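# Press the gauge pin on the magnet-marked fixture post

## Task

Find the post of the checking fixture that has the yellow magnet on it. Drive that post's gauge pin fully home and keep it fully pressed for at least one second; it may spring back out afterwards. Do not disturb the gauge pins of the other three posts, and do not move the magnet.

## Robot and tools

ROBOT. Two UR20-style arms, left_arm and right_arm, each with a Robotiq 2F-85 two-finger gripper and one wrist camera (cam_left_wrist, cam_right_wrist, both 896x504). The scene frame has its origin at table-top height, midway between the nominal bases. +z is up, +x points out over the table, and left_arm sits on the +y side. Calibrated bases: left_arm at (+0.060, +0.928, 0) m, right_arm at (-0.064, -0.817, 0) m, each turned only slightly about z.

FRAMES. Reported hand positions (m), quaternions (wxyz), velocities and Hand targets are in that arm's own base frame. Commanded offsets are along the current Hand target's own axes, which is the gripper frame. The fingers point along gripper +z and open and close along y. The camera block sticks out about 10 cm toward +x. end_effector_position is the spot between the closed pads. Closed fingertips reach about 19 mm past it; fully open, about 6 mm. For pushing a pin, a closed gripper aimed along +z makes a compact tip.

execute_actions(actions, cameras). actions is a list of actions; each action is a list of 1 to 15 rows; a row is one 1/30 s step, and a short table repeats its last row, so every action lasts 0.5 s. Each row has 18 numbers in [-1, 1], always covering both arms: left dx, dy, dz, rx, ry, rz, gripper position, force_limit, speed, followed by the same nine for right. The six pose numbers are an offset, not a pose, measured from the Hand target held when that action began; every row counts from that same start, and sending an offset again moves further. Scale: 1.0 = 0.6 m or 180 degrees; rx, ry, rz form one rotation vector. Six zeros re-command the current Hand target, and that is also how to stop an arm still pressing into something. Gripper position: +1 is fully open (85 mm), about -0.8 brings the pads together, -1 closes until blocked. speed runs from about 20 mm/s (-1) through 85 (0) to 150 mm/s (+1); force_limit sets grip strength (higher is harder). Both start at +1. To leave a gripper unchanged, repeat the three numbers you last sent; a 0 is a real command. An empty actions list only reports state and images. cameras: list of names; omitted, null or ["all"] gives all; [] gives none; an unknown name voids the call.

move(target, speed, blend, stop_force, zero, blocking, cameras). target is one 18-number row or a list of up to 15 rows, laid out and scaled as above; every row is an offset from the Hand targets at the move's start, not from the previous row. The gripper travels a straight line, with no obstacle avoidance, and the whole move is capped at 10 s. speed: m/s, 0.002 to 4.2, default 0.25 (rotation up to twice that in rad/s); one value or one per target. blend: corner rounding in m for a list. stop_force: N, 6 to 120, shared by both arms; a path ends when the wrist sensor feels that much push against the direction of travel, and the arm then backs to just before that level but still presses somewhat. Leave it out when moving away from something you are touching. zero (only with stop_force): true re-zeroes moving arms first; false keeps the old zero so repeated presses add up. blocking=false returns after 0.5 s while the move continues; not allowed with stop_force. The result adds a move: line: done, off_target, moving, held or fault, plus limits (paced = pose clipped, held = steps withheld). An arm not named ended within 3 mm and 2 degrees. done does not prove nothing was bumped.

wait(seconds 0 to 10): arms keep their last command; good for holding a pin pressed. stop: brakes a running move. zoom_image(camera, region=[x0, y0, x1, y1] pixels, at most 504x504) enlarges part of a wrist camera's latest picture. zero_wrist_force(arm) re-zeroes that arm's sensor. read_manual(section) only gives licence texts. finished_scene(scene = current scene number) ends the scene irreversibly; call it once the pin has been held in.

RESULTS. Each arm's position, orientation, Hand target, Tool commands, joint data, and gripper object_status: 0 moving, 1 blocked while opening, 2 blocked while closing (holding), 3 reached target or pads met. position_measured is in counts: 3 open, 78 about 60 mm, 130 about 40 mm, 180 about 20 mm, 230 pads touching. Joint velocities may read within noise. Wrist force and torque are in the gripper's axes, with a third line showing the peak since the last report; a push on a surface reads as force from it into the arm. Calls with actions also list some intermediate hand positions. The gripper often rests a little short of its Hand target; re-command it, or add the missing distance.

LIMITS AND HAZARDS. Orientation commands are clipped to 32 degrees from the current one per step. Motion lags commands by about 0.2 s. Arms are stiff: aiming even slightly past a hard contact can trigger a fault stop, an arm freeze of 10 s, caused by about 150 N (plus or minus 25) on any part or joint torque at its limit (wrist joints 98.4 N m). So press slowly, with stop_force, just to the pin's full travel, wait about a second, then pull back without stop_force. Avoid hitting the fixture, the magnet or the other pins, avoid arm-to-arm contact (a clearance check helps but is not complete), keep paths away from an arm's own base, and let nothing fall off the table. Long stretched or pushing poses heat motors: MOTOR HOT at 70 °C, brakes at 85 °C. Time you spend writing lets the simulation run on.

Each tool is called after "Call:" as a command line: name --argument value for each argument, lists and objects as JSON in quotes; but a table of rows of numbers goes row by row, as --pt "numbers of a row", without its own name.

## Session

Call:
execute_actions --actions '[]'

Call:
zoom_image --camera "cam_right_wrist" --region '[200, 40, 500, 240]'

Scene clock: 0.00 s.
left_arm: end_effector_position=(+1.6020, +0.5513, +0.3701) position_measured=3 object_status=3 end_effector_quat_wxyz=(-0.049, +0.940, +0.190, +0.279) | right_arm: end_effector_position=(+0.4481, +0.4679, +0.3319) position_measured=3 object_status=3 end_effector_quat_wxyz=(-0.272, +0.502, +0.649, +0.503)
Joint positions: left_arm=[0.193 -0.686 0.985 -2.439 -1.472 -3.319] | right_arm=[4.007 -1.969 -2.772 1.193 2.076 2.519]
Joint velocities: within noise
Joint torques (N m): no reading
Motor temperatures (°C): left_arm=[24 35 26 38 34 34] | right_arm=[28 35 36 37 34 38]
Wrist force (N): no reading
Wrist torque (N m): no reading
Wrist force, peak (N): no reading
Hand target: left_arm +1.6020, +0.5513, +0.3701; -0.049, +0.940, +0.190, +0.279 | right_arm +0.4481, +0.4679, +0.3319; -0.272, +0.502, +0.649, +0.503
Tool commands: left_gripper/position=+1.0 left_gripper/force_limit=+1.0 left_gripper/speed=+1.0 right_gripper/position=+1.0 right_gripper/force_limit=+1.0 right_gripper/speed=+1.0
camera_calibration:
cam_left_wrist: T_world_to_cam=[[0.280319, -0.958405, -0.0536817, 0.116011], [-0.933413, -0.259108, -0.248199, 1.75322], [0.223966, 0.119682, -0.967221, 0.0591923], [0, 0, 0, 1]] pos_world=[1.5907, 0.558373, 0.498626]
cam_right_wrist: T_world_to_cam=[[0.956613, -0.13676, 0.257272, -0.433465], [0.120637, -0.61784, -0.776995, 0.502422], [0.265214, 0.774319, -0.574535, -0.162484], [0, 0, 0, 1]] pos_world=[0.39714, 0.37695, 0.408545]

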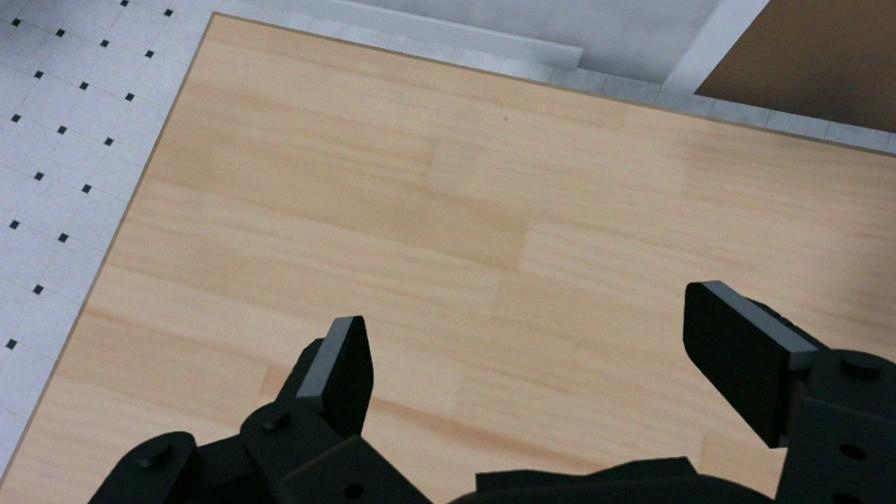

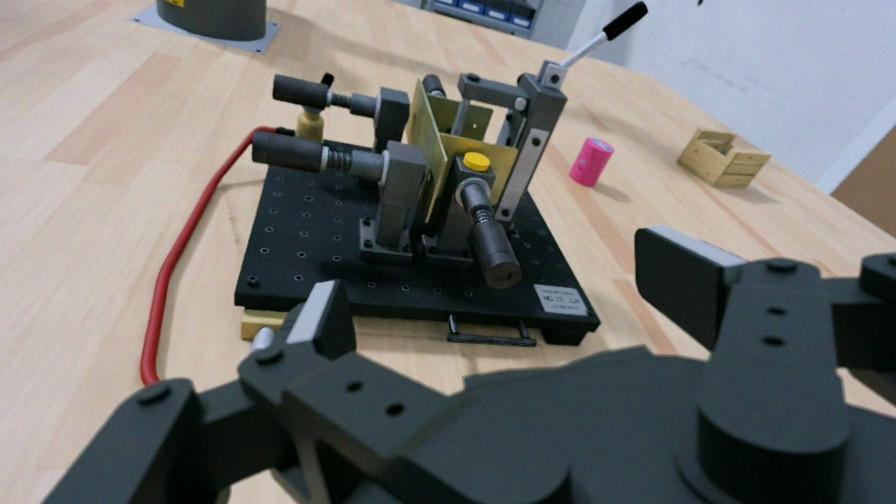

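Scaled by 1.680 from the camera's 896x504 image, which has a finer 1280x720 frame.

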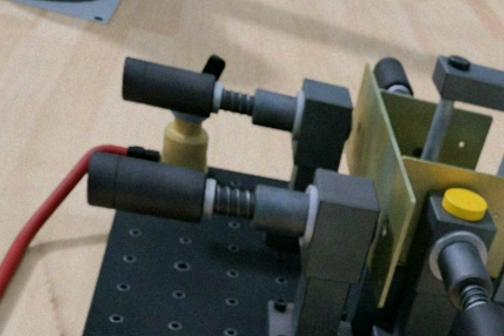

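Call:
move --target '[0,0,0,0,0,0,1,1,1,-0.0357,0.149,0.326,0.1173,-0.3699,0.0608,-0.8,-1,0]' --speed 0.4 --cameras '["cam_right_wrist"]'

Call:
zoom_image --camera "cam_right_wrist" --region '[350, 0, 650, 300]'

Scene clock: 5.07 s.
left_arm: end_effector_position=(+1.6020, +0.5513, +0.3701) position_measured=3 object_status=3 end_effector_quat_wxyz=(-0.049, +0.940, +0.190, +0.279) | right_arm: end_effector_position=(+0.5680, +0.6399, +0.2796) position_measured=229 object_status=3 end_effector_quat_wxyz=(+0.000, +0.695, +0.719, +0.000)
Joint positions: left_arm=[0.193 -0.686 0.985 -2.439 -1.472 -3.319] | right_arm=[4.224 -1.709 -2.14 -0.863 1.571 2.618]
Joint velocities: within noise
Joint torques (N m): left_arm=[1.94 -281.17 -110.55 -11.74 2.54 -0.26] | right_arm=[23.62 77.3 98.65 4.85 -4.3 5.98]
Motor temperatures (°C): left_arm=[24 35 26 38 34 34] | right_arm=[28 35 36 37 34 38]
Wrist force (N): left_arm=[0.3 0.0 -0.1] | right_arm=[-0.5 2.1 0.4]
Wrist torque (N m): left_arm=[0.01 -0.04 0.00] | right_arm=[1.07 0.37 -0.70]
Wrist force, peak (N): left_arm=[0.7 -0.5 -0.3] | right_arm=[1.9 3.7 0.9]
Hand target: left_arm +1.6020, +0.5513, +0.3701; -0.049, +0.940, +0.190, +0.279 | right_arm +0.5680, +0.6400, +0.2796; +0.000, +0.695, +0.719, +0.000
Off the commanded pose: left_arm 0.000 m, 0 deg | right_arm 0.000 m, 0 deg.
move: done
camera_calibration:
cam_right_wrist: T_world_to_cam=[[0.989131, -0.129123, 0.0703284, -0.482183], [-0.143949, -0.947889, 0.284227, 0.618398], [0.0299631, -0.291262, -0.956174, 0.564764], [0, 0, 0, 1]] pos_world=[0.549038, 0.688406, 0.398158]
Images, in order (width x height): cam_right_wrist 896x504.

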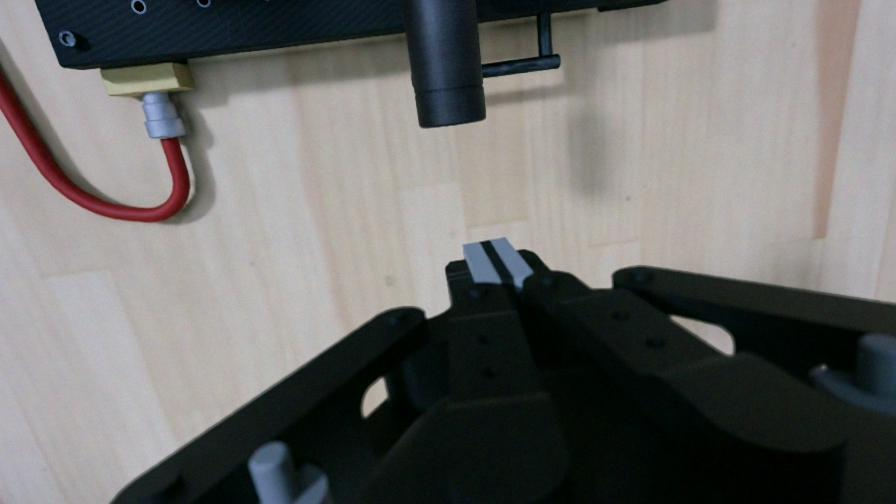

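Scaled by 1.680 from the camera's 896x504 image, which has a finer 1280x720 frame.

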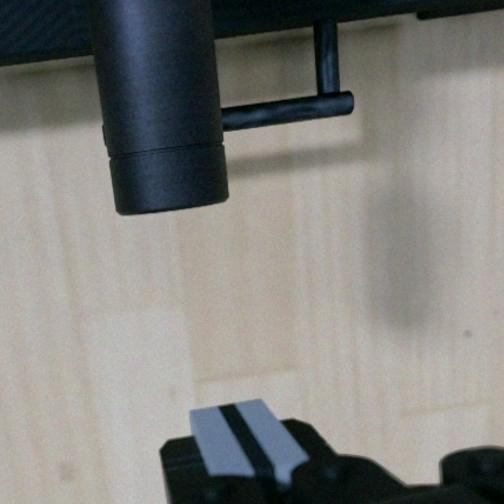

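Call:
move --target '[0,0,0,0,0,0,1,1,1,0.03,0.0067,0.191,0,0,0,-0.8,-1,0]' --speed 0.2 --cameras '["cam_right_wrist"]'

Call:
zoom_image --camera "cam_right_wrist" --region '[350, 50, 650, 350]'

Scene clock: 7.17 s.
left_arm: end_effector_position=(+1.6020, +0.5513, +0.3701) position_measured=3 object_status=3 end_effector_quat_wxyz=(-0.049, +0.940, +0.190, +0.279) | right_arm: end_effector_position=(+0.5714, +0.6581, +0.1652) position_measured=229 object_status=3 end_effector_quat_wxyz=(+0.000, +0.695, +0.719, +0.000)
Joint positions: left_arm=[0.193 -0.686 0.985 -2.439 -1.472 -3.319] | right_arm=[4.23 -1.84 -2.19 -0.683 1.571 2.624]
Joint velocities: within noise
Joint torques (N m): left_arm=[4.92 -280.06 -110.77 -11.36 2.88 0.37] | right_arm=[24.63 96.21 55.82 14.97 -1.03 5.19]
Motor temperatures (°C): left_arm=[24 35 26 38 34 34] | right_arm=[28 35 36 37 34 38]
Wrist force (N): left_arm=[0.5 -0.3 -0.4] | right_arm=[-1.2 2.4 0.3]
Wrist torque (N m): left_arm=[-0.04 -0.07 0.00] | right_arm=[1.36 0.45 -0.70]
Wrist force, peak (N): left_arm=[0.6 -0.2 -0.3] | right_arm=[-1.2 2.9 2.8]
Hand target: left_arm +1.6020, +0.5513, +0.3701; -0.049, +0.940, +0.190, +0.279 | right_arm +0.5714, +0.6581, +0.1650; +0.000, +0.695, +0.719, +0.000
Off the commanded pose: left_arm 0.000 m, 0 deg | right_arm 0.000 m, 0 deg.
move: done
camera_calibration:
cam_right_wrist: T_world_to_cam=[[0.989132, -0.129111, 0.0703471, -0.475171], [-0.143946, -0.947854, 0.284347, 0.668528], [0.0299664, -0.291383, -0.956137, 0.460525], [0, 0, 0, 1]] pos_world=[0.552438, 0.706506, 0.283659]
Images, in order (width x height): cam_right_wrist 896x504.

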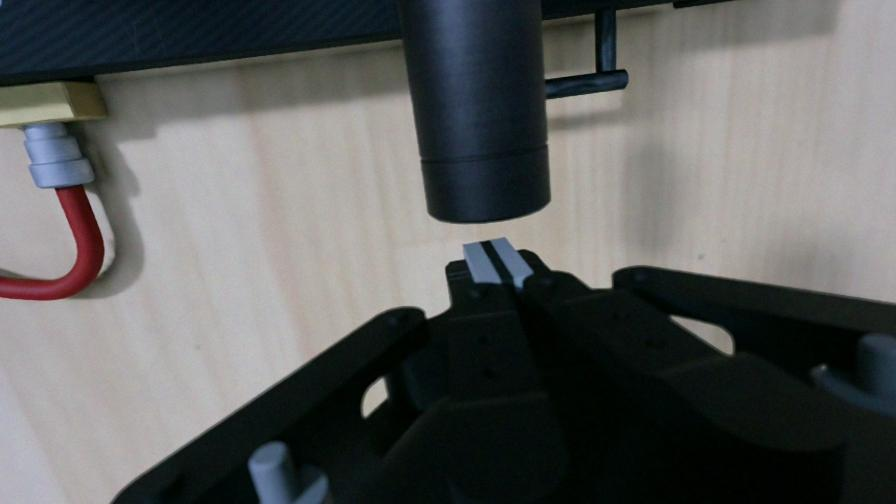

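Scaled by 1.680 from the camera's 896x504 image, which has a finer 1280x720 frame.

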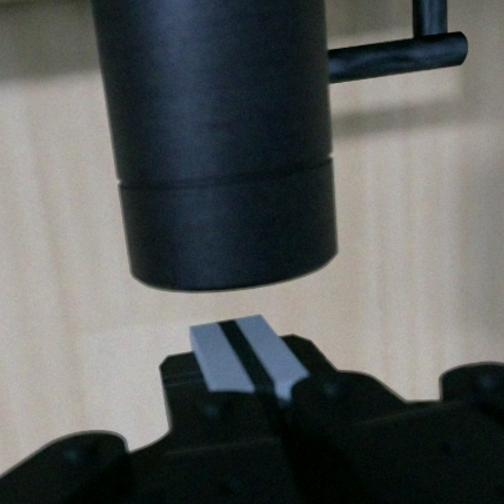

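Call:
move --pt "0 0 0 0 0 0 1 1 1 0.0367 0 0 0 0 0 -0.8 -1 0" --pt "0 0 0 0 0 0 1 1 1 0.0867 0 0 0 0 0 -0.8 -1 0" --speed '[0.05, 0.013]' --stop_force 60 --cameras '["cam_right_wrist"]'

Scene clock: 10.77 s.
left_arm: end_effector_position=(+1.6020, +0.5513, +0.3701) position_measured=3 object_status=3 end_effector_quat_wxyz=(-0.049, +0.940, +0.190, +0.279) | right_arm: end_effector_position=(+0.5702, +0.6908, +0.1649) position_measured=229 object_status=3 end_effector_quat_wxyz=(+0.000, +0.695, +0.719, +0.000)
Joint positions: left_arm=[0.193 -0.686 0.985 -2.439 -1.472 -3.319] | right_arm=[4.249 -1.862 -2.156 -0.694 1.571 2.643]
Joint velocities: within noise
Joint torques (N m): left_arm=[0.4 -282.98 -111.82 -11.54 4.05 1.71] | right_arm=[15.03 160.18 107.6 28.07 14.12 -7.24]
Motor temperatures (°C): left_arm=[24 35 26 38 34 34] | right_arm=[28 35 36 37 34 38]
Wrist force (N): left_arm=[0.2 0.2 -0.3] | right_arm=[-49.3 7.0 12.8]
Wrist torque (N m): left_arm=[0.04 -0.02 -0.01] | right_arm=[1.42 0.76 -0.37]
Wrist force, peak (N): left_arm=[0.7 -0.3 -0.3] | right_arm=[-86.9 1.9 -18.1]
Hand target: left_arm +1.6020, +0.5513, +0.3701; -0.049, +0.940, +0.190, +0.279 | right_arm +0.5702, +0.6908, +0.1649; +0.000, +0.695, +0.719, +0.000 (not the last commanded pose)
Off the commanded pose: left_arm 0.000 m, 0 deg | right_arm 0.019 m, 0 deg.
move: contact (right_arm); path passed 1 of 2 targets
camera_calibration:
cam_right_wrist: T_world_to_cam=[[0.989135, -0.129121, 0.070282, -0.469703], [-0.143944, -0.947787, 0.28457, 0.699416], [0.0298682, -0.291595, -0.956075, 0.470026], [0, 0, 0, 1]] pos_world=[0.551238, 0.739306, 0.283359]
Images, in order (width x height): cam_right_wrist 896x504.

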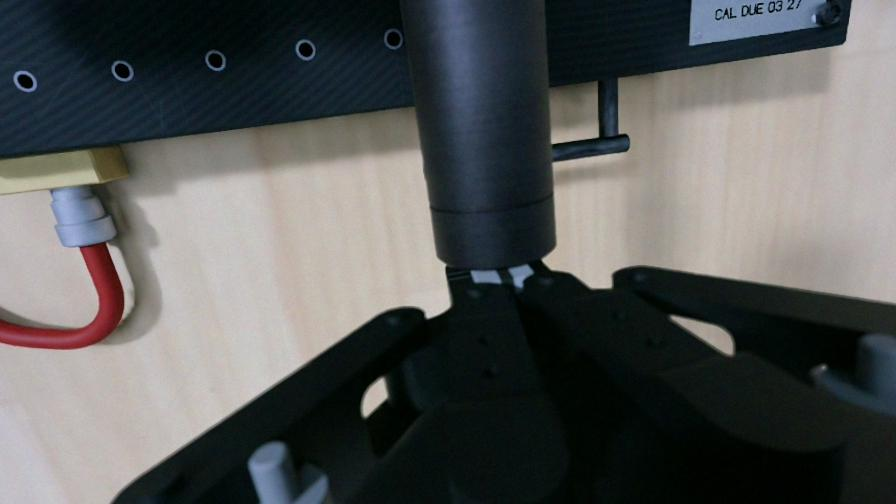

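Call:
move --target '[0,0,0,0,0,0,1,1,1,0.01,0,0,0,0,0,-0.8,-1,0]' --speed 0.004 --stop_force 80 --zero false --cameras '[]'

Call:
wait --seconds 1.1 --cameras '[]'

Call:
move --target '[0,0,0,0,0,0,1,1,1,-0.08,0,0,0,0,0,-0.8,-1,0]' --speed 0.1 --cameras '["cam_right_wrist"]'

Scene clock: 13.30 s.
left_arm: end_effector_position=(+1.6020, +0.5513, +0.3701) position_measured=3 object_status=3 end_effector_quat_wxyz=(-0.049, +0.940, +0.190, +0.279) | right_arm: end_effector_position=(+0.5702, +0.6911, +0.1649) position_measured=229 object_status=3 end_effector_quat_wxyz=(+0.000, +0.695, +0.719, +0.000)
Joint positions: left_arm=[0.193 -0.686 0.985 -2.439 -1.472 -3.319] | right_arm=[4.249 -1.863 -2.156 -0.695 1.571 2.643]
Joint velocities: within noise
Joint torques (N m): left_arm=[1.93 -285.45 -113.66 -10.95 4.85 2.22] | right_arm=[42.08 139.1 122.7 37.37 9.87 -3.25]
Motor temperatures (°C): left_arm=[24 35 26 38 34 34] | right_arm=[28 35 36 37 34 38]
Wrist force (N): left_arm=[0.2 0.0 0.0] | right_arm=[-90.3 0.1 -14.7]
Wrist torque (N m): left_arm=[0.00 -0.03 -0.01] | right_arm=[1.18 1.38 -0.27]
Wrist force, peak (N): left_arm=[0.4 -0.5 -0.2] | right_arm=[-93.8 -1.6 -11.3]
Hand target: left_arm +1.6020, +0.5513, +0.3701; -0.049, +0.940, +0.190, +0.279 | right_arm +0.5702, +0.6911, +0.1649; +0.000, +0.695, +0.719, +0.000 (not the last commanded pose)
Off the commanded pose: left_arm 0.000 m, 0 deg | right_arm 0.006 m, 0 deg.
move: contact (right_arm)
No camera images: "cameras" was empty.

Scene clock: 14.40 s.
left_arm: end_effector_position=(+1.6020, +0.5513, +0.3701) position_measured=3 object_status=3 end_effector_quat_wxyz=(-0.049, +0.940, +0.190, +0.279) | right_arm: end_effector_position=(+0.5702, +0.6911, +0.1649) position_measured=229 object_status=3 end_effector_quat_wxyz=(+0.000, +0.695, +0.719, +0.000)
Joint positions: left_arm=[0.193 -0.686 0.985 -2.439 -1.472 -3.319] | right_arm=[4.249 -1.863 -2.156 -0.695 1.571 2.643]
Joint velocities: within noise
Joint torques (N m): left_arm=[6.3 -288.54 -112.84 -11.21 4.25 2.54] | right_arm=[37.78 138.19 122.33 33.99 11.42 -7.25]
Motor temperatures (°C): left_arm=[24 35 26 38 34 34] | right_arm=[28 35 36 37 34 38]
Wrist force (N): left_arm=[0.3 0.1 0.0] | right_arm=[-85.3 1.8 -12.4]
Wrist torque (N m): left_arm=[0.02 -0.04 0.00] | right_arm=[1.18 1.31 -0.26]
Wrist force, peak (N): left_arm=[0.6 -0.1 -0.2] | right_arm=[-90.2 -0.1 -15.0]
Hand target: left_arm +1.6020, +0.5513, +0.3701; -0.049, +0.940, +0.190, +0.279 | right_arm +0.5702, +0.6911, +0.1649; +0.000, +0.695, +0.719, +0.000 (not the last commanded pose)
Tool commands: left_gripper/position=+1.0 left_gripper/force_limit=+1.0 left_gripper/speed=+1.0 right_gripper/position=-0.8 right_gripper/force_limit=-1.0 right_gripper/speed=+0.0
Off the commanded pose: left_arm 0.000 m, 0 deg | right_arm 0.006 m, 0 deg.
wait: 1.10 s; at rest by 0.17 s
No camera images: "cameras" was empty.

Scene clock: 15.33 s.
left_arm: end_effector_position=(+1.6020, +0.5513, +0.3701) position_measured=3 object_status=3 end_effector_quat_wxyz=(-0.049, +0.940, +0.190, +0.279) | right_arm: end_effector_position=(+0.5719, +0.6433, +0.1649) position_measured=229 object_status=3 end_effector_quat_wxyz=(+0.000, +0.695, +0.719, +0.000)
Joint positions: left_arm=[0.193 -0.686 0.985 -2.439 -1.472 -3.319] | right_arm=[4.221 -1.83 -2.205 -0.678 1.571 2.616]
Joint velocities: within noise
Joint torques (N m): left_arm=[11.63 -291.02 -115.04 -10.64 5.15 2.04] | right_arm=[-31.73 136.56 59.54 14.96 -4.11 -6.11]
Motor temperatures (°C): left_arm=[24 35 26 38 34 34] | right_arm=[28 35 36 37 34 38]
Wrist force (N): left_arm=[0.5 -0.2 -0.3] | right_arm=[0.9 1.7 2.7]
Wrist torque (N m): left_arm=[-0.02 -0.07 0.00] | right_arm=[1.24 0.06 -0.69]
Wrist force, peak (N): left_arm=[0.5 -0.4 -0.4] | right_arm=[-85.0 1.8 -12.2]
Hand target: left_arm +1.6020, +0.5513, +0.3701; -0.049, +0.940, +0.190, +0.279 | right_arm +0.5719, +0.6431, +0.1649; +0.000, +0.695, +0.719, +0.000
Off the commanded pose: left_arm 0.000 m, 0 deg | right_arm 0.000 m, 0 deg.
move: done
camera_calibration:
cam_right_wrist: T_world_to_cam=[[0.98915, -0.129018, 0.070262, -0.4776], [-0.143842, -0.947772, 0.284671, 0.654517], [0.0298648, -0.291688, -0.956047, 0.456279], [0, 0, 0, 1]] pos_world=[0.552938, 0.691806, 0.28346]
Images, in order (width x height): cam_right_wrist 896x504.

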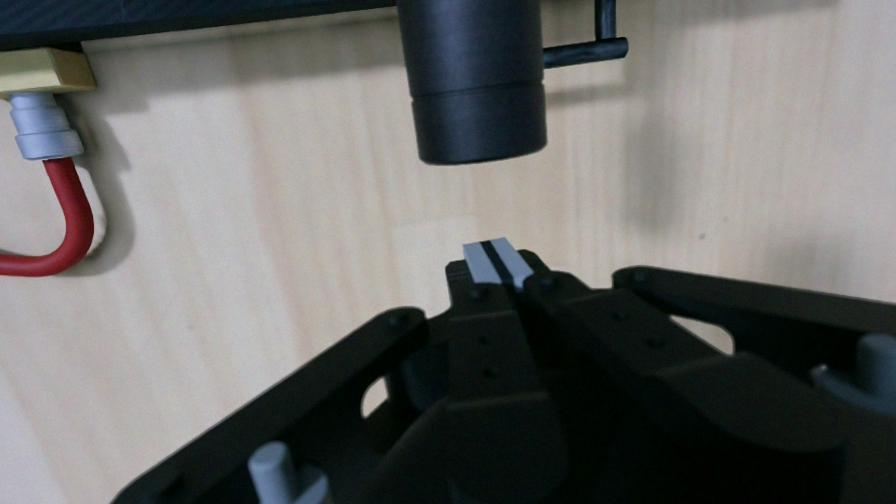

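Call:
finished_scene --scene 2

The scene is finished: the task was done.


## Next scene

The same job, from a new start.

Call:
execute_actions --actions '[]'

Scene clock: 0.00 s.
left_arm: end_effector_position=(+0.3071, -0.4220, +0.1602) position_measured=3 object_status=3 end_effector_quat_wxyz=(+0.066, +0.956, -0.074, +0.275) | right_arm: end_effector_position=(+0.4900, -0.3027, +0.2369) position_measured=3 object_status=3 end_effector_quat_wxyz=(+0.548, -0.467, -0.511, -0.471)
Joint positions: left_arm=[-1.763 -1.739 2.857 -2.766 -1.003 1.555] | right_arm=[2.511 -2.074 -2.06 -2.212 2.389 -0.015]
Joint velocities: within noise
Joint torques (N m): no reading
Motor temperatures (°C): left_arm=[24 35 26 38 34 33] | right_arm=[28 35 35 36 33 38]
Wrist force (N): no reading
Wrist torque (N m): no reading
Wrist force, peak (N): no reading
Hand target: left_arm +0.3071, -0.4220, +0.1602; +0.066, +0.956, -0.074, +0.275 | right_arm +0.4900, -0.3027, +0.2369; +0.548, -0.467, -0.511, -0.471
Tool commands: left_gripper/position=+1.0 left_gripper/force_limit=+1.0 left_gripper/speed=+1.0 right_gripper/position=+1.0 right_gripper/force_limit=+1.0 right_gripper/speed=+1.0
camera_calibration:
cam_left_wrist: T_world_to_cam=[[-0.285835, -0.958093, 0.0188626, -0.30276], [-0.929607, 0.27245, -0.248197, 0.463413], [0.232657, -0.0884782, -0.968526, 0.172428], [0, 0, 0, 1]] pos_world=[0.304136, -0.401073, 0.28773]
cam_right_wrist: T_world_to_cam=[[0.978979, 0.0562001, -0.196068, -0.399553], [-0.174505, -0.266853, -0.947807, 0.238768], [-0.105588, 0.962097, -0.251436, 0.530477], [0, 0, 0, 1]] pos_world=[0.488832, -0.424199, 0.281347]

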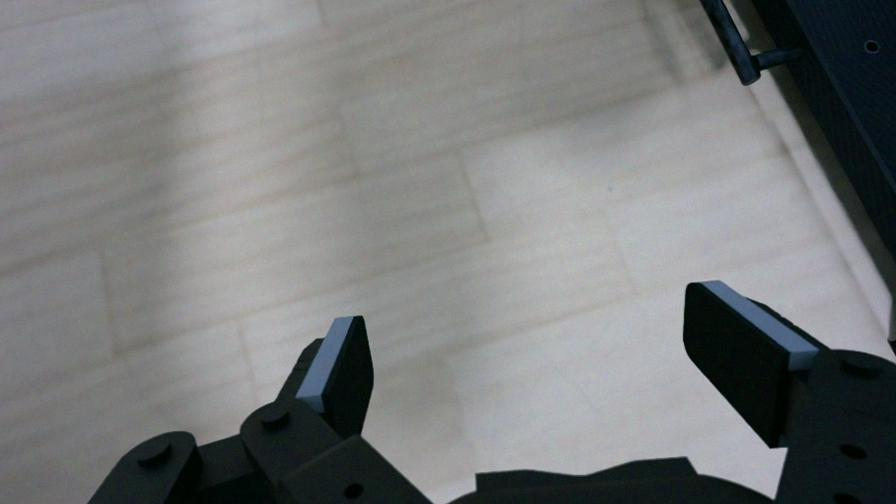

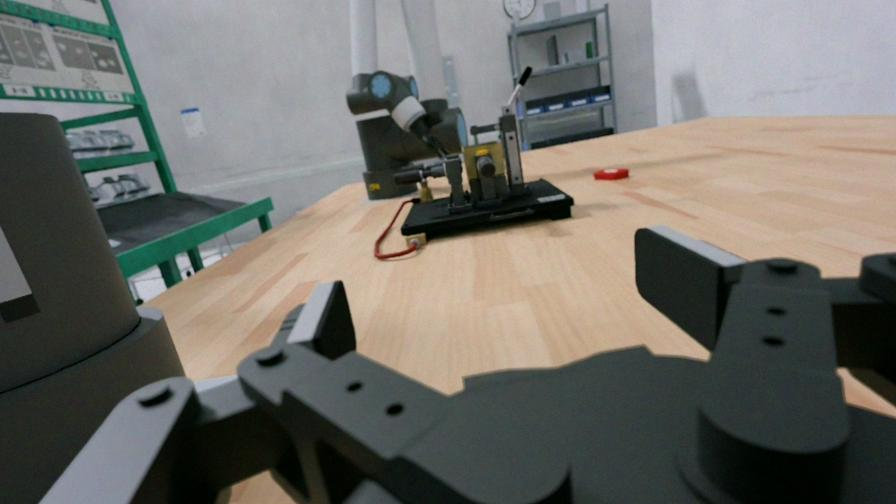

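Call:
zoom_image --camera "cam_right_wrist" --region '[360, 50, 620, 260]'

Call:
zoom_image --camera "cam_right_wrist" --region '[380, 90, 540, 220]'

Scaled by 1.938 from the camera's 896x504 image, which has a finer 1280x720 frame.

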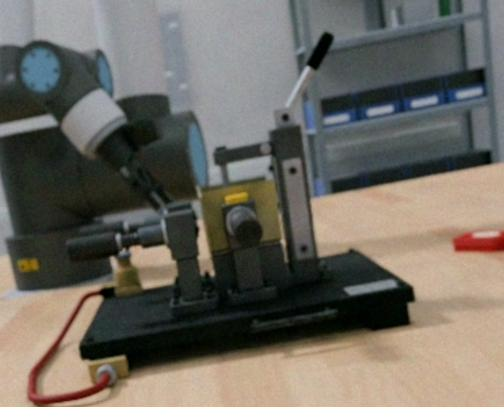

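Scaled by 3.150 from the camera's 896x504 image, which has a finer 1280x720 frame.

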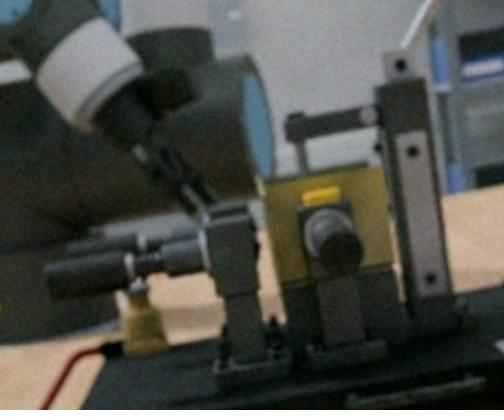

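Call:
move --target '[0,0,0,0,0,0,1,1,1,0.251,0.44,0.802,-0.1339,-0.3119,0.0551,-0.8,-1,0]' --speed 0.5 --cameras '["cam_right_wrist"]'

Scene clock: 3.67 s.
left_arm: end_effector_position=(+0.3071, -0.4220, +0.1602) position_measured=3 object_status=3 end_effector_quat_wxyz=(+0.066, +0.956, -0.074, +0.275) | right_arm: end_effector_position=(+0.6993, +0.2008, +0.3999) position_measured=229 object_status=3 end_effector_quat_wxyz=(-0.177, +0.771, +0.561, +0.243)
Joint positions: left_arm=[-1.763 -1.739 2.857 -2.766 -1.003 1.555] | right_arm=[3.488 -1.471 -2.392 -0.444 2.041 2.329]
Joint velocities: within noise
Joint torques (N m): left_arm=[5.21 -15.63 -56.06 -9.42 3.42 -1.14] | right_arm=[24.57 72.73 72.49 16.62 -0.63 4.5]
Motor temperatures (°C): left_arm=[24 35 26 38 34 33] | right_arm=[28 35 35 36 33 38]
Wrist force (N): left_arm=[0.0 0.0 -0.1] | right_arm=[-0.2 1.5 2.1]
Wrist torque (N m): left_arm=[0.00 0.01 0.00] | right_arm=[1.03 0.07 -0.14]
Wrist force, peak (N): left_arm=[-0.1 -0.5 -0.3] | right_arm=[6.6 3.2 3.0]
Hand target: left_arm +0.3071, -0.4220, +0.1602; +0.066, +0.956, -0.074, +0.275 | right_arm +0.6993, +0.2008, +0.3999; -0.177, +0.771, +0.561, +0.243
Off the commanded pose: left_arm 0.000 m, 0 deg | right_arm 0.000 m, 0 deg.
move: done
camera_calibration:
cam_right_wrist: T_world_to_cam=[[0.882262, -0.469373, -0.0360868, -0.491665], [-0.456684, -0.834761, -0.307595, 0.6195], [0.114253, 0.287859, -0.950833, 0.370454], [0, 0, 0, 1]] pos_world=[0.674367, 0.179721, 0.525052]
Images, in order (width x height): cam_right_wrist 896x504.

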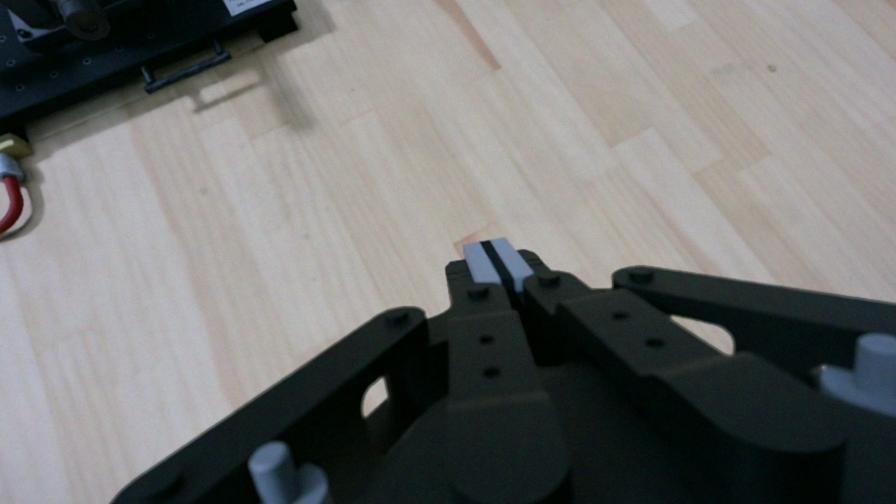

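Call:
move --target '[0,0,0,0,0,0,1,1,1,0.398,-0.518,0.238,0,0,0,-0.8,-1,0]' --speed 0.5 --cameras '["cam_right_wrist"]'

Call:
zoom_image --camera "cam_right_wrist" --region '[330, 0, 630, 250]'

Scene clock: 5.67 s.
left_arm: end_effector_position=(+0.3071, -0.4220, +0.1602) position_measured=3 object_status=3 end_effector_quat_wxyz=(+0.066, +0.956, -0.074, +0.275) | right_arm: end_effector_position=(+0.4893, +0.5606, +0.4198) position_measured=229 object_status=3 end_effector_quat_wxyz=(-0.177, +0.771, +0.561, +0.243)
Joint positions: left_arm=[-1.763 -1.739 2.857 -2.766 -1.003 1.555] | right_arm=[4.221 -1.404 -2.459 -0.247 1.672 2.995]
Joint velocities: within noise
Joint torques (N m): left_arm=[1.59 -12.29 -61.28 -8.8 3.81 -1.36] | right_arm=[30.06 20.19 95.99 15.95 -3.69 5.37]
Motor temperatures (°C): left_arm=[24 35 26 38 34 33] | right_arm=[28 35 35 36 33 38]
Wrist force (N): left_arm=[-0.1 0.1 0.1] | right_arm=[0.0 1.6 1.5]
Wrist torque (N m): left_arm=[0.02 0.02 0.00] | right_arm=[0.95 0.12 -0.31]
Wrist force, peak (N): left_arm=[0.2 -0.3 -0.4] | right_arm=[3.0 -2.4 3.5]
Hand target: left_arm +0.3071, -0.4220, +0.1602; +0.066, +0.956, -0.074, +0.275 | right_arm +0.4893, +0.5607, +0.4197; -0.177, +0.771, +0.561, +0.243
Off the commanded pose: left_arm 0.000 m, 0 deg | right_arm 0.000 m, 0 deg.
move: done
camera_calibration:
cam_right_wrist: T_world_to_cam=[[0.882256, -0.469388, -0.0360419, -0.136805], [-0.456694, -0.834784, -0.307515, 0.830038], [0.114257, 0.287767, -0.95086, 0.309861], [0, 0, 0, 1]] pos_world=[0.464367, 0.539521, 0.544953]
Images, in order (width x height): cam_right_wrist 896x504.

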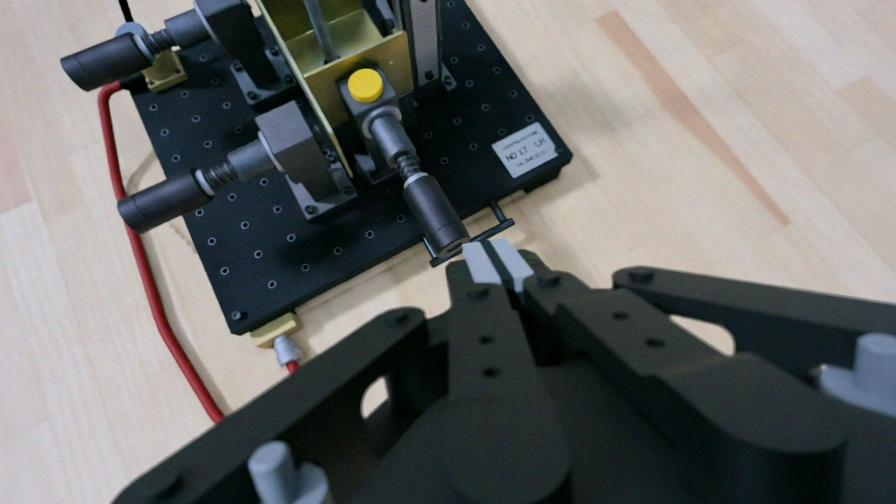

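Scaled by 1.680 from the camera's 896x504 image, which has a finer 1280x720 frame.

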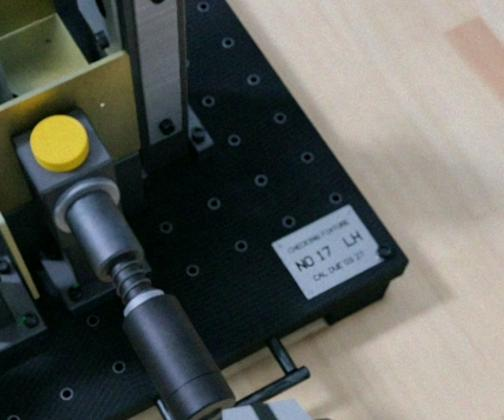

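Call:
move --target '[0,0,0,0,0,0,1,1,1,-0.1545,0.0149,0.4103,0.0305,-0.1928,-0.0968,-0.8,-1,0]' --speed 0.35 --cameras '["cam_right_wrist"]'

Call:
zoom_image --camera "cam_right_wrist" --region '[350, 50, 650, 350]'

Scene clock: 8.40 s.
left_arm: end_effector_position=(+0.3071, -0.4220, +0.1602) position_measured=3 object_status=3 end_effector_quat_wxyz=(+0.066, +0.956, -0.074, +0.275) | right_arm: end_effector_position=(+0.5179, +0.6199, +0.1650) position_measured=229 object_status=3 end_effector_quat_wxyz=(+0.000, +0.707, +0.707, +0.000)
Joint positions: left_arm=[-1.763 -1.739 2.857 -2.766 -1.003 1.555] | right_arm=[4.268 -1.78 -2.277 -0.655 1.571 2.697]
Joint velocities: within noise
Joint torques (N m): left_arm=[3.14 -7.5 -63.88 -7.4 4.47 -0.98] | right_arm=[20.54 86.42 76.38 4.98 -4.12 -6.7]
Motor temperatures (°C): left_arm=[24 35 26 38 34 33] | right_arm=[28 35 35 36 33 38]
Wrist force (N): left_arm=[0.1 0.1 -0.3] | right_arm=[-0.9 2.3 1.5]
Wrist torque (N m): left_arm=[0.03 -0.02 0.00] | right_arm=[1.50 0.13 -0.40]
Wrist force, peak (N): left_arm=[0.4 0.1 -0.4] | right_arm=[1.1 3.1 4.6]
Hand target: left_arm +0.3071, -0.4220, +0.1602; +0.066, +0.956, -0.074, +0.275 | right_arm +0.5179, +0.6200, +0.1649; +0.000, +0.707, +0.707, +0.000
Off the commanded pose: left_arm 0.000 m, 0 deg | right_arm 0.000 m, 0 deg.
move: done
camera_calibration:
cam_right_wrist: T_world_to_cam=[[0.98405, -0.163275, 0.0706231, -0.40341], [-0.176747, -0.942373, 0.284068, 0.638377], [0.0201721, -0.292019, -0.9562, 0.456401], [0, 0, 0, 1]] pos_world=[0.5006, 0.669, 0.283558]
Images, in order (width x height): cam_right_wrist 896x504.

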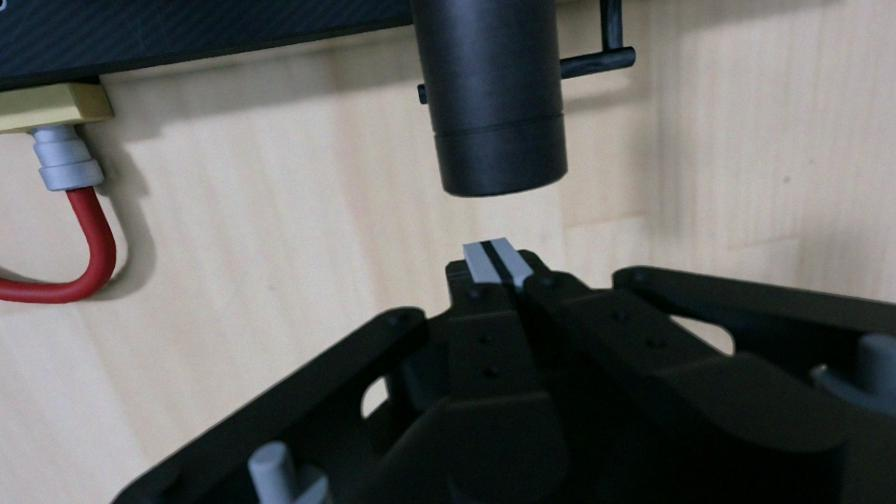

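Scaled by 1.680 from the camera's 896x504 image, which has a finer 1280x720 frame.

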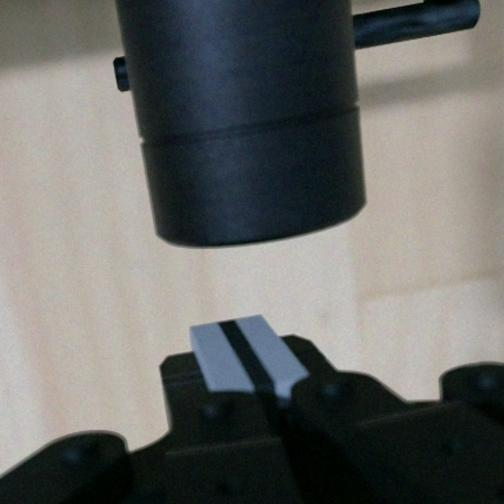

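Call:
move --pt "0 0 0 0 0 0 1 1 1 0.0225 0.0067 0 0 0 0 -0.8 -1 0" --pt "0 0 0 0 0 0 1 1 1 0.0475 0.0067 0 0 0 0 -0.8 -1 0" --pt "0 0 0 0 0 0 1 1 1 0.0917 0.0067 0 0 0 0 -0.8 -1 0" --speed '[0.08, 0.05, 0.013]' --stop_force 60 --cameras '["cam_right_wrist"]'

Call:
move --target '[0,0,0,0,0,0,1,1,1,0.01,0,0,0,0,0,-0.8,-1,0]' --speed 0.004 --stop_force 80 --zero false --cameras '[]'

Call:
wait --seconds 1.1 --cameras '["cam_right_wrist"]'

Scene clock: 11.80 s.
left_arm: end_effector_position=(+0.3071, -0.4220, +0.1602) position_measured=3 object_status=3 end_effector_quat_wxyz=(+0.066, +0.956, -0.074, +0.275) | right_arm: end_effector_position=(+0.5219, +0.6589, +0.1648) position_measured=229 object_status=3 end_effector_quat_wxyz=(+0.000, +0.707, +0.707, +0.000)
Joint positions: left_arm=[-1.763 -1.739 2.857 -2.766 -1.003 1.555] | right_arm=[4.284 -1.811 -2.233 -0.669 1.571 2.713]
Joint velocities: within noise
Joint torques (N m): left_arm=[10.29 -4.35 -65.38 -7.34 4.24 -0.63] | right_arm=[8.86 144.56 104.69 27.06 12.89 -7.03]
Motor temperatures (°C): left_arm=[24 35 26 38 34 33] | right_arm=[28 35 35 36 33 38]
Wrist force (N): left_arm=[-0.1 0.0 0.1] | right_arm=[-47.9 8.4 14.5]
Wrist torque (N m): left_arm=[0.01 0.01 0.01] | right_arm=[1.57 0.50 -0.56]
Wrist force, peak (N): left_arm=[0.5 0.1 -0.3] | right_arm=[-85.0 2.6 -18.4]
Hand target: left_arm +0.3071, -0.4220, +0.1602; +0.066, +0.956, -0.074, +0.275 | right_arm +0.5219, +0.6589, +0.1648; +0.000, +0.707, +0.707, +0.000 (not the last commanded pose)
Off the commanded pose: left_arm 0.000 m, 0 deg | right_arm 0.016 m, 0 deg.
move: contact (right_arm); path passed 2 of 3 targets
camera_calibration:
cam_right_wrist: T_world_to_cam=[[0.98407, -0.1632, 0.0705105, -0.400973], [-0.176655, -0.942197, 0.284707, 0.675663], [0.0199707, -0.292628, -0.956018, 0.467934], [0, 0, 0, 1]] pos_world=[0.5046, 0.7081, 0.28326]
Images, in order (width x height): cam_right_wrist 896x504.

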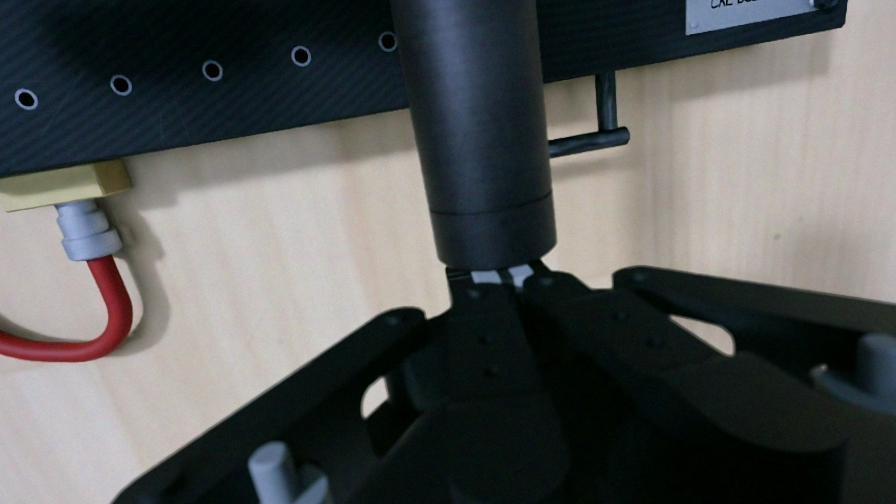

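Scene clock: 12.57 s.
left_arm: end_effector_position=(+0.3071, -0.4220, +0.1602) position_measured=3 object_status=3 end_effector_quat_wxyz=(+0.066, +0.956, -0.074, +0.275) | right_arm: end_effector_position=(+0.5219, +0.6592, +0.1648) position_measured=229 object_status=3 end_effector_quat_wxyz=(+0.000, +0.707, +0.707, +0.000)
Joint positions: left_arm=[-1.763 -1.739 2.857 -2.766 -1.003 1.555] | right_arm=[4.284 -1.812 -2.232 -0.669 1.571 2.713]
Joint velocities: within noise
Joint torques (N m): left_arm=[7.9 -11.57 -63.81 -6.97 3.46 -1.28] | right_arm=[37.6 123.59 119.4 38.74 12.53 -0.69]
Motor temperatures (°C): left_arm=[24 35 26 38 34 33] | right_arm=[28 35 35 36 33 38]
Wrist force (N): left_arm=[-0.1 0.0 -0.1] | right_arm=[-90.8 -1.4 -18.3]
Wrist torque (N m): left_arm=[0.00 0.02 0.00] | right_arm=[1.60 1.22 -0.83]
Wrist force, peak (N): left_arm=[0.2 -0.1 -0.5] | right_arm=[-94.0 -1.6 -15.4]
Hand target: left_arm +0.3071, -0.4220, +0.1602; +0.066, +0.956, -0.074, +0.275 | right_arm +0.5219, +0.6592, +0.1648; +0.000, +0.707, +0.707, +0.000 (not the last commanded pose)
Off the commanded pose: left_arm 0.000 m, 0 deg | right_arm 0.006 m, 0 deg.
move: contact (right_arm)
No camera images: "cameras" was empty.

Scene clock: 13.67 s.
left_arm: end_effector_position=(+0.3071, -0.4220, +0.1602) position_measured=3 object_status=3 end_effector_quat_wxyz=(+0.066, +0.956, -0.074, +0.275) | right_arm: end_effector_position=(+0.5219, +0.6592, +0.1648) position_measured=229 object_status=3 end_effector_quat_wxyz=(+0.000, +0.707, +0.707, +0.000)
Joint positions: left_arm=[-1.763 -1.739 2.857 -2.766 -1.003 1.555] | right_arm=[4.284 -1.812 -2.232 -0.669 1.571 2.713]
Joint velocities: within noise
Joint torques (N m): left_arm=[9.68 -8.11 -65.57 -7.4 4.62 -0.72] | right_arm=[26.83 127.73 122.72 34.62 12.42 -6.67]
Motor temperatures (°C): left_arm=[24 35 26 38 34 33] | right_arm=[28 35 35 36 33 38]
Wrist force (N): left_arm=[-0.1 0.0 0.0] | right_arm=[-85.2 1.0 -14.7]
Wrist torque (N m): left_arm=[0.00 0.02 0.00] | right_arm=[1.64 1.09 -0.79]
Wrist force, peak (N): left_arm=[-0.5 -0.1 -0.2] | right_arm=[-90.2 -1.2 -17.3]
Hand target: left_arm +0.3071, -0.4220, +0.1602; +0.066, +0.956, -0.074, +0.275 | right_arm +0.5219, +0.6592, +0.1648; +0.000, +0.707, +0.707, +0.000 (not the last commanded pose)
Tool commands: left_gripper/position=+1.0 left_gripper/force_limit=+1.0 left_gripper/speed=+1.0 right_gripper/position=-0.8 right_gripper/force_limit=-1.0 right_gripper/speed=+0.0
Off the commanded pose: left_arm 0.000 m, 0 deg | right_arm 0.006 m, 0 deg.
wait: 1.10 s; at rest by 0.17 s
camera_calibration:
cam_right_wrist: T_world_to_cam=[[0.984089, -0.163099, 0.0704784, -0.401012], [-0.17655, -0.942214, 0.284717, 0.675807], [0.0199686, -0.29263, -0.956017, 0.467995], [0, 0, 0, 1]] pos_world=[0.5046, 0.7083, 0.28326]
Images, in order (width x height): cam_right_wrist 896x504.

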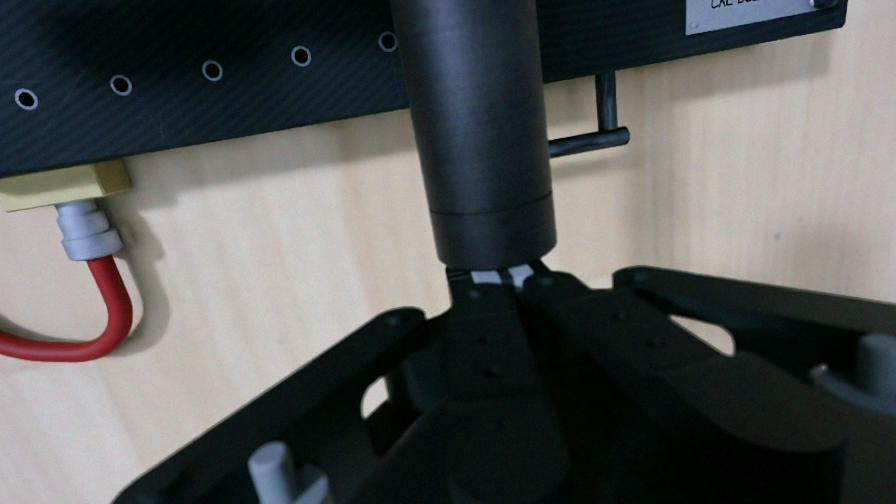

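Call:
move --target '[0,0,0,0,0,0,1,1,1,-0.08,0,0,0,0,0,-0.8,-1,0]' --speed 0.1 --cameras '[]'

Call:
finished_scene --scene 3

Scene clock: 14.73 s.
left_arm: end_effector_position=(+0.3071, -0.4220, +0.1602) position_measured=3 object_status=3 end_effector_quat_wxyz=(+0.066, +0.956, -0.074, +0.275) | right_arm: end_effector_position=(+0.5219, +0.6113, +0.1648) position_measured=229 object_status=3 end_effector_quat_wxyz=(+0.000, +0.707, +0.707, +0.000)
Joint positions: left_arm=[-1.763 -1.739 2.857 -2.766 -1.003 1.555] | right_arm=[4.259 -1.777 -2.282 -0.654 1.571 2.687]
Joint velocities: within noise
Joint torques (N m): left_arm=[10.66 -8.7 -67.07 -8.21 4.15 -0.55] | right_arm=[-18.6 118.21 56.68 14.71 -3.69 -7.96]
Motor temperatures (°C): left_arm=[24 35 26 38 34 33] | right_arm=[28 35 35 36 33 38]
Wrist force (N): left_arm=[0.0 0.1 0.0] | right_arm=[-1.8 1.5 1.7]
Wrist torque (N m): left_arm=[0.03 0.00 0.00] | right_arm=[1.36 0.27 -0.41]
Wrist force, peak (N): left_arm=[0.3 0.3 0.0] | right_arm=[-85.4 0.8 -14.5]
Hand target: left_arm +0.3071, -0.4220, +0.1602; +0.066, +0.956, -0.074, +0.275 | right_arm +0.5219, +0.6112, +0.1648; +0.000, +0.707, +0.707, +0.000
Off the commanded pose: left_arm 0.000 m, 0 deg | right_arm 0.000 m, 0 deg.
move: done
No camera images: "cameras" was empty.

The scene is finished: the task was done.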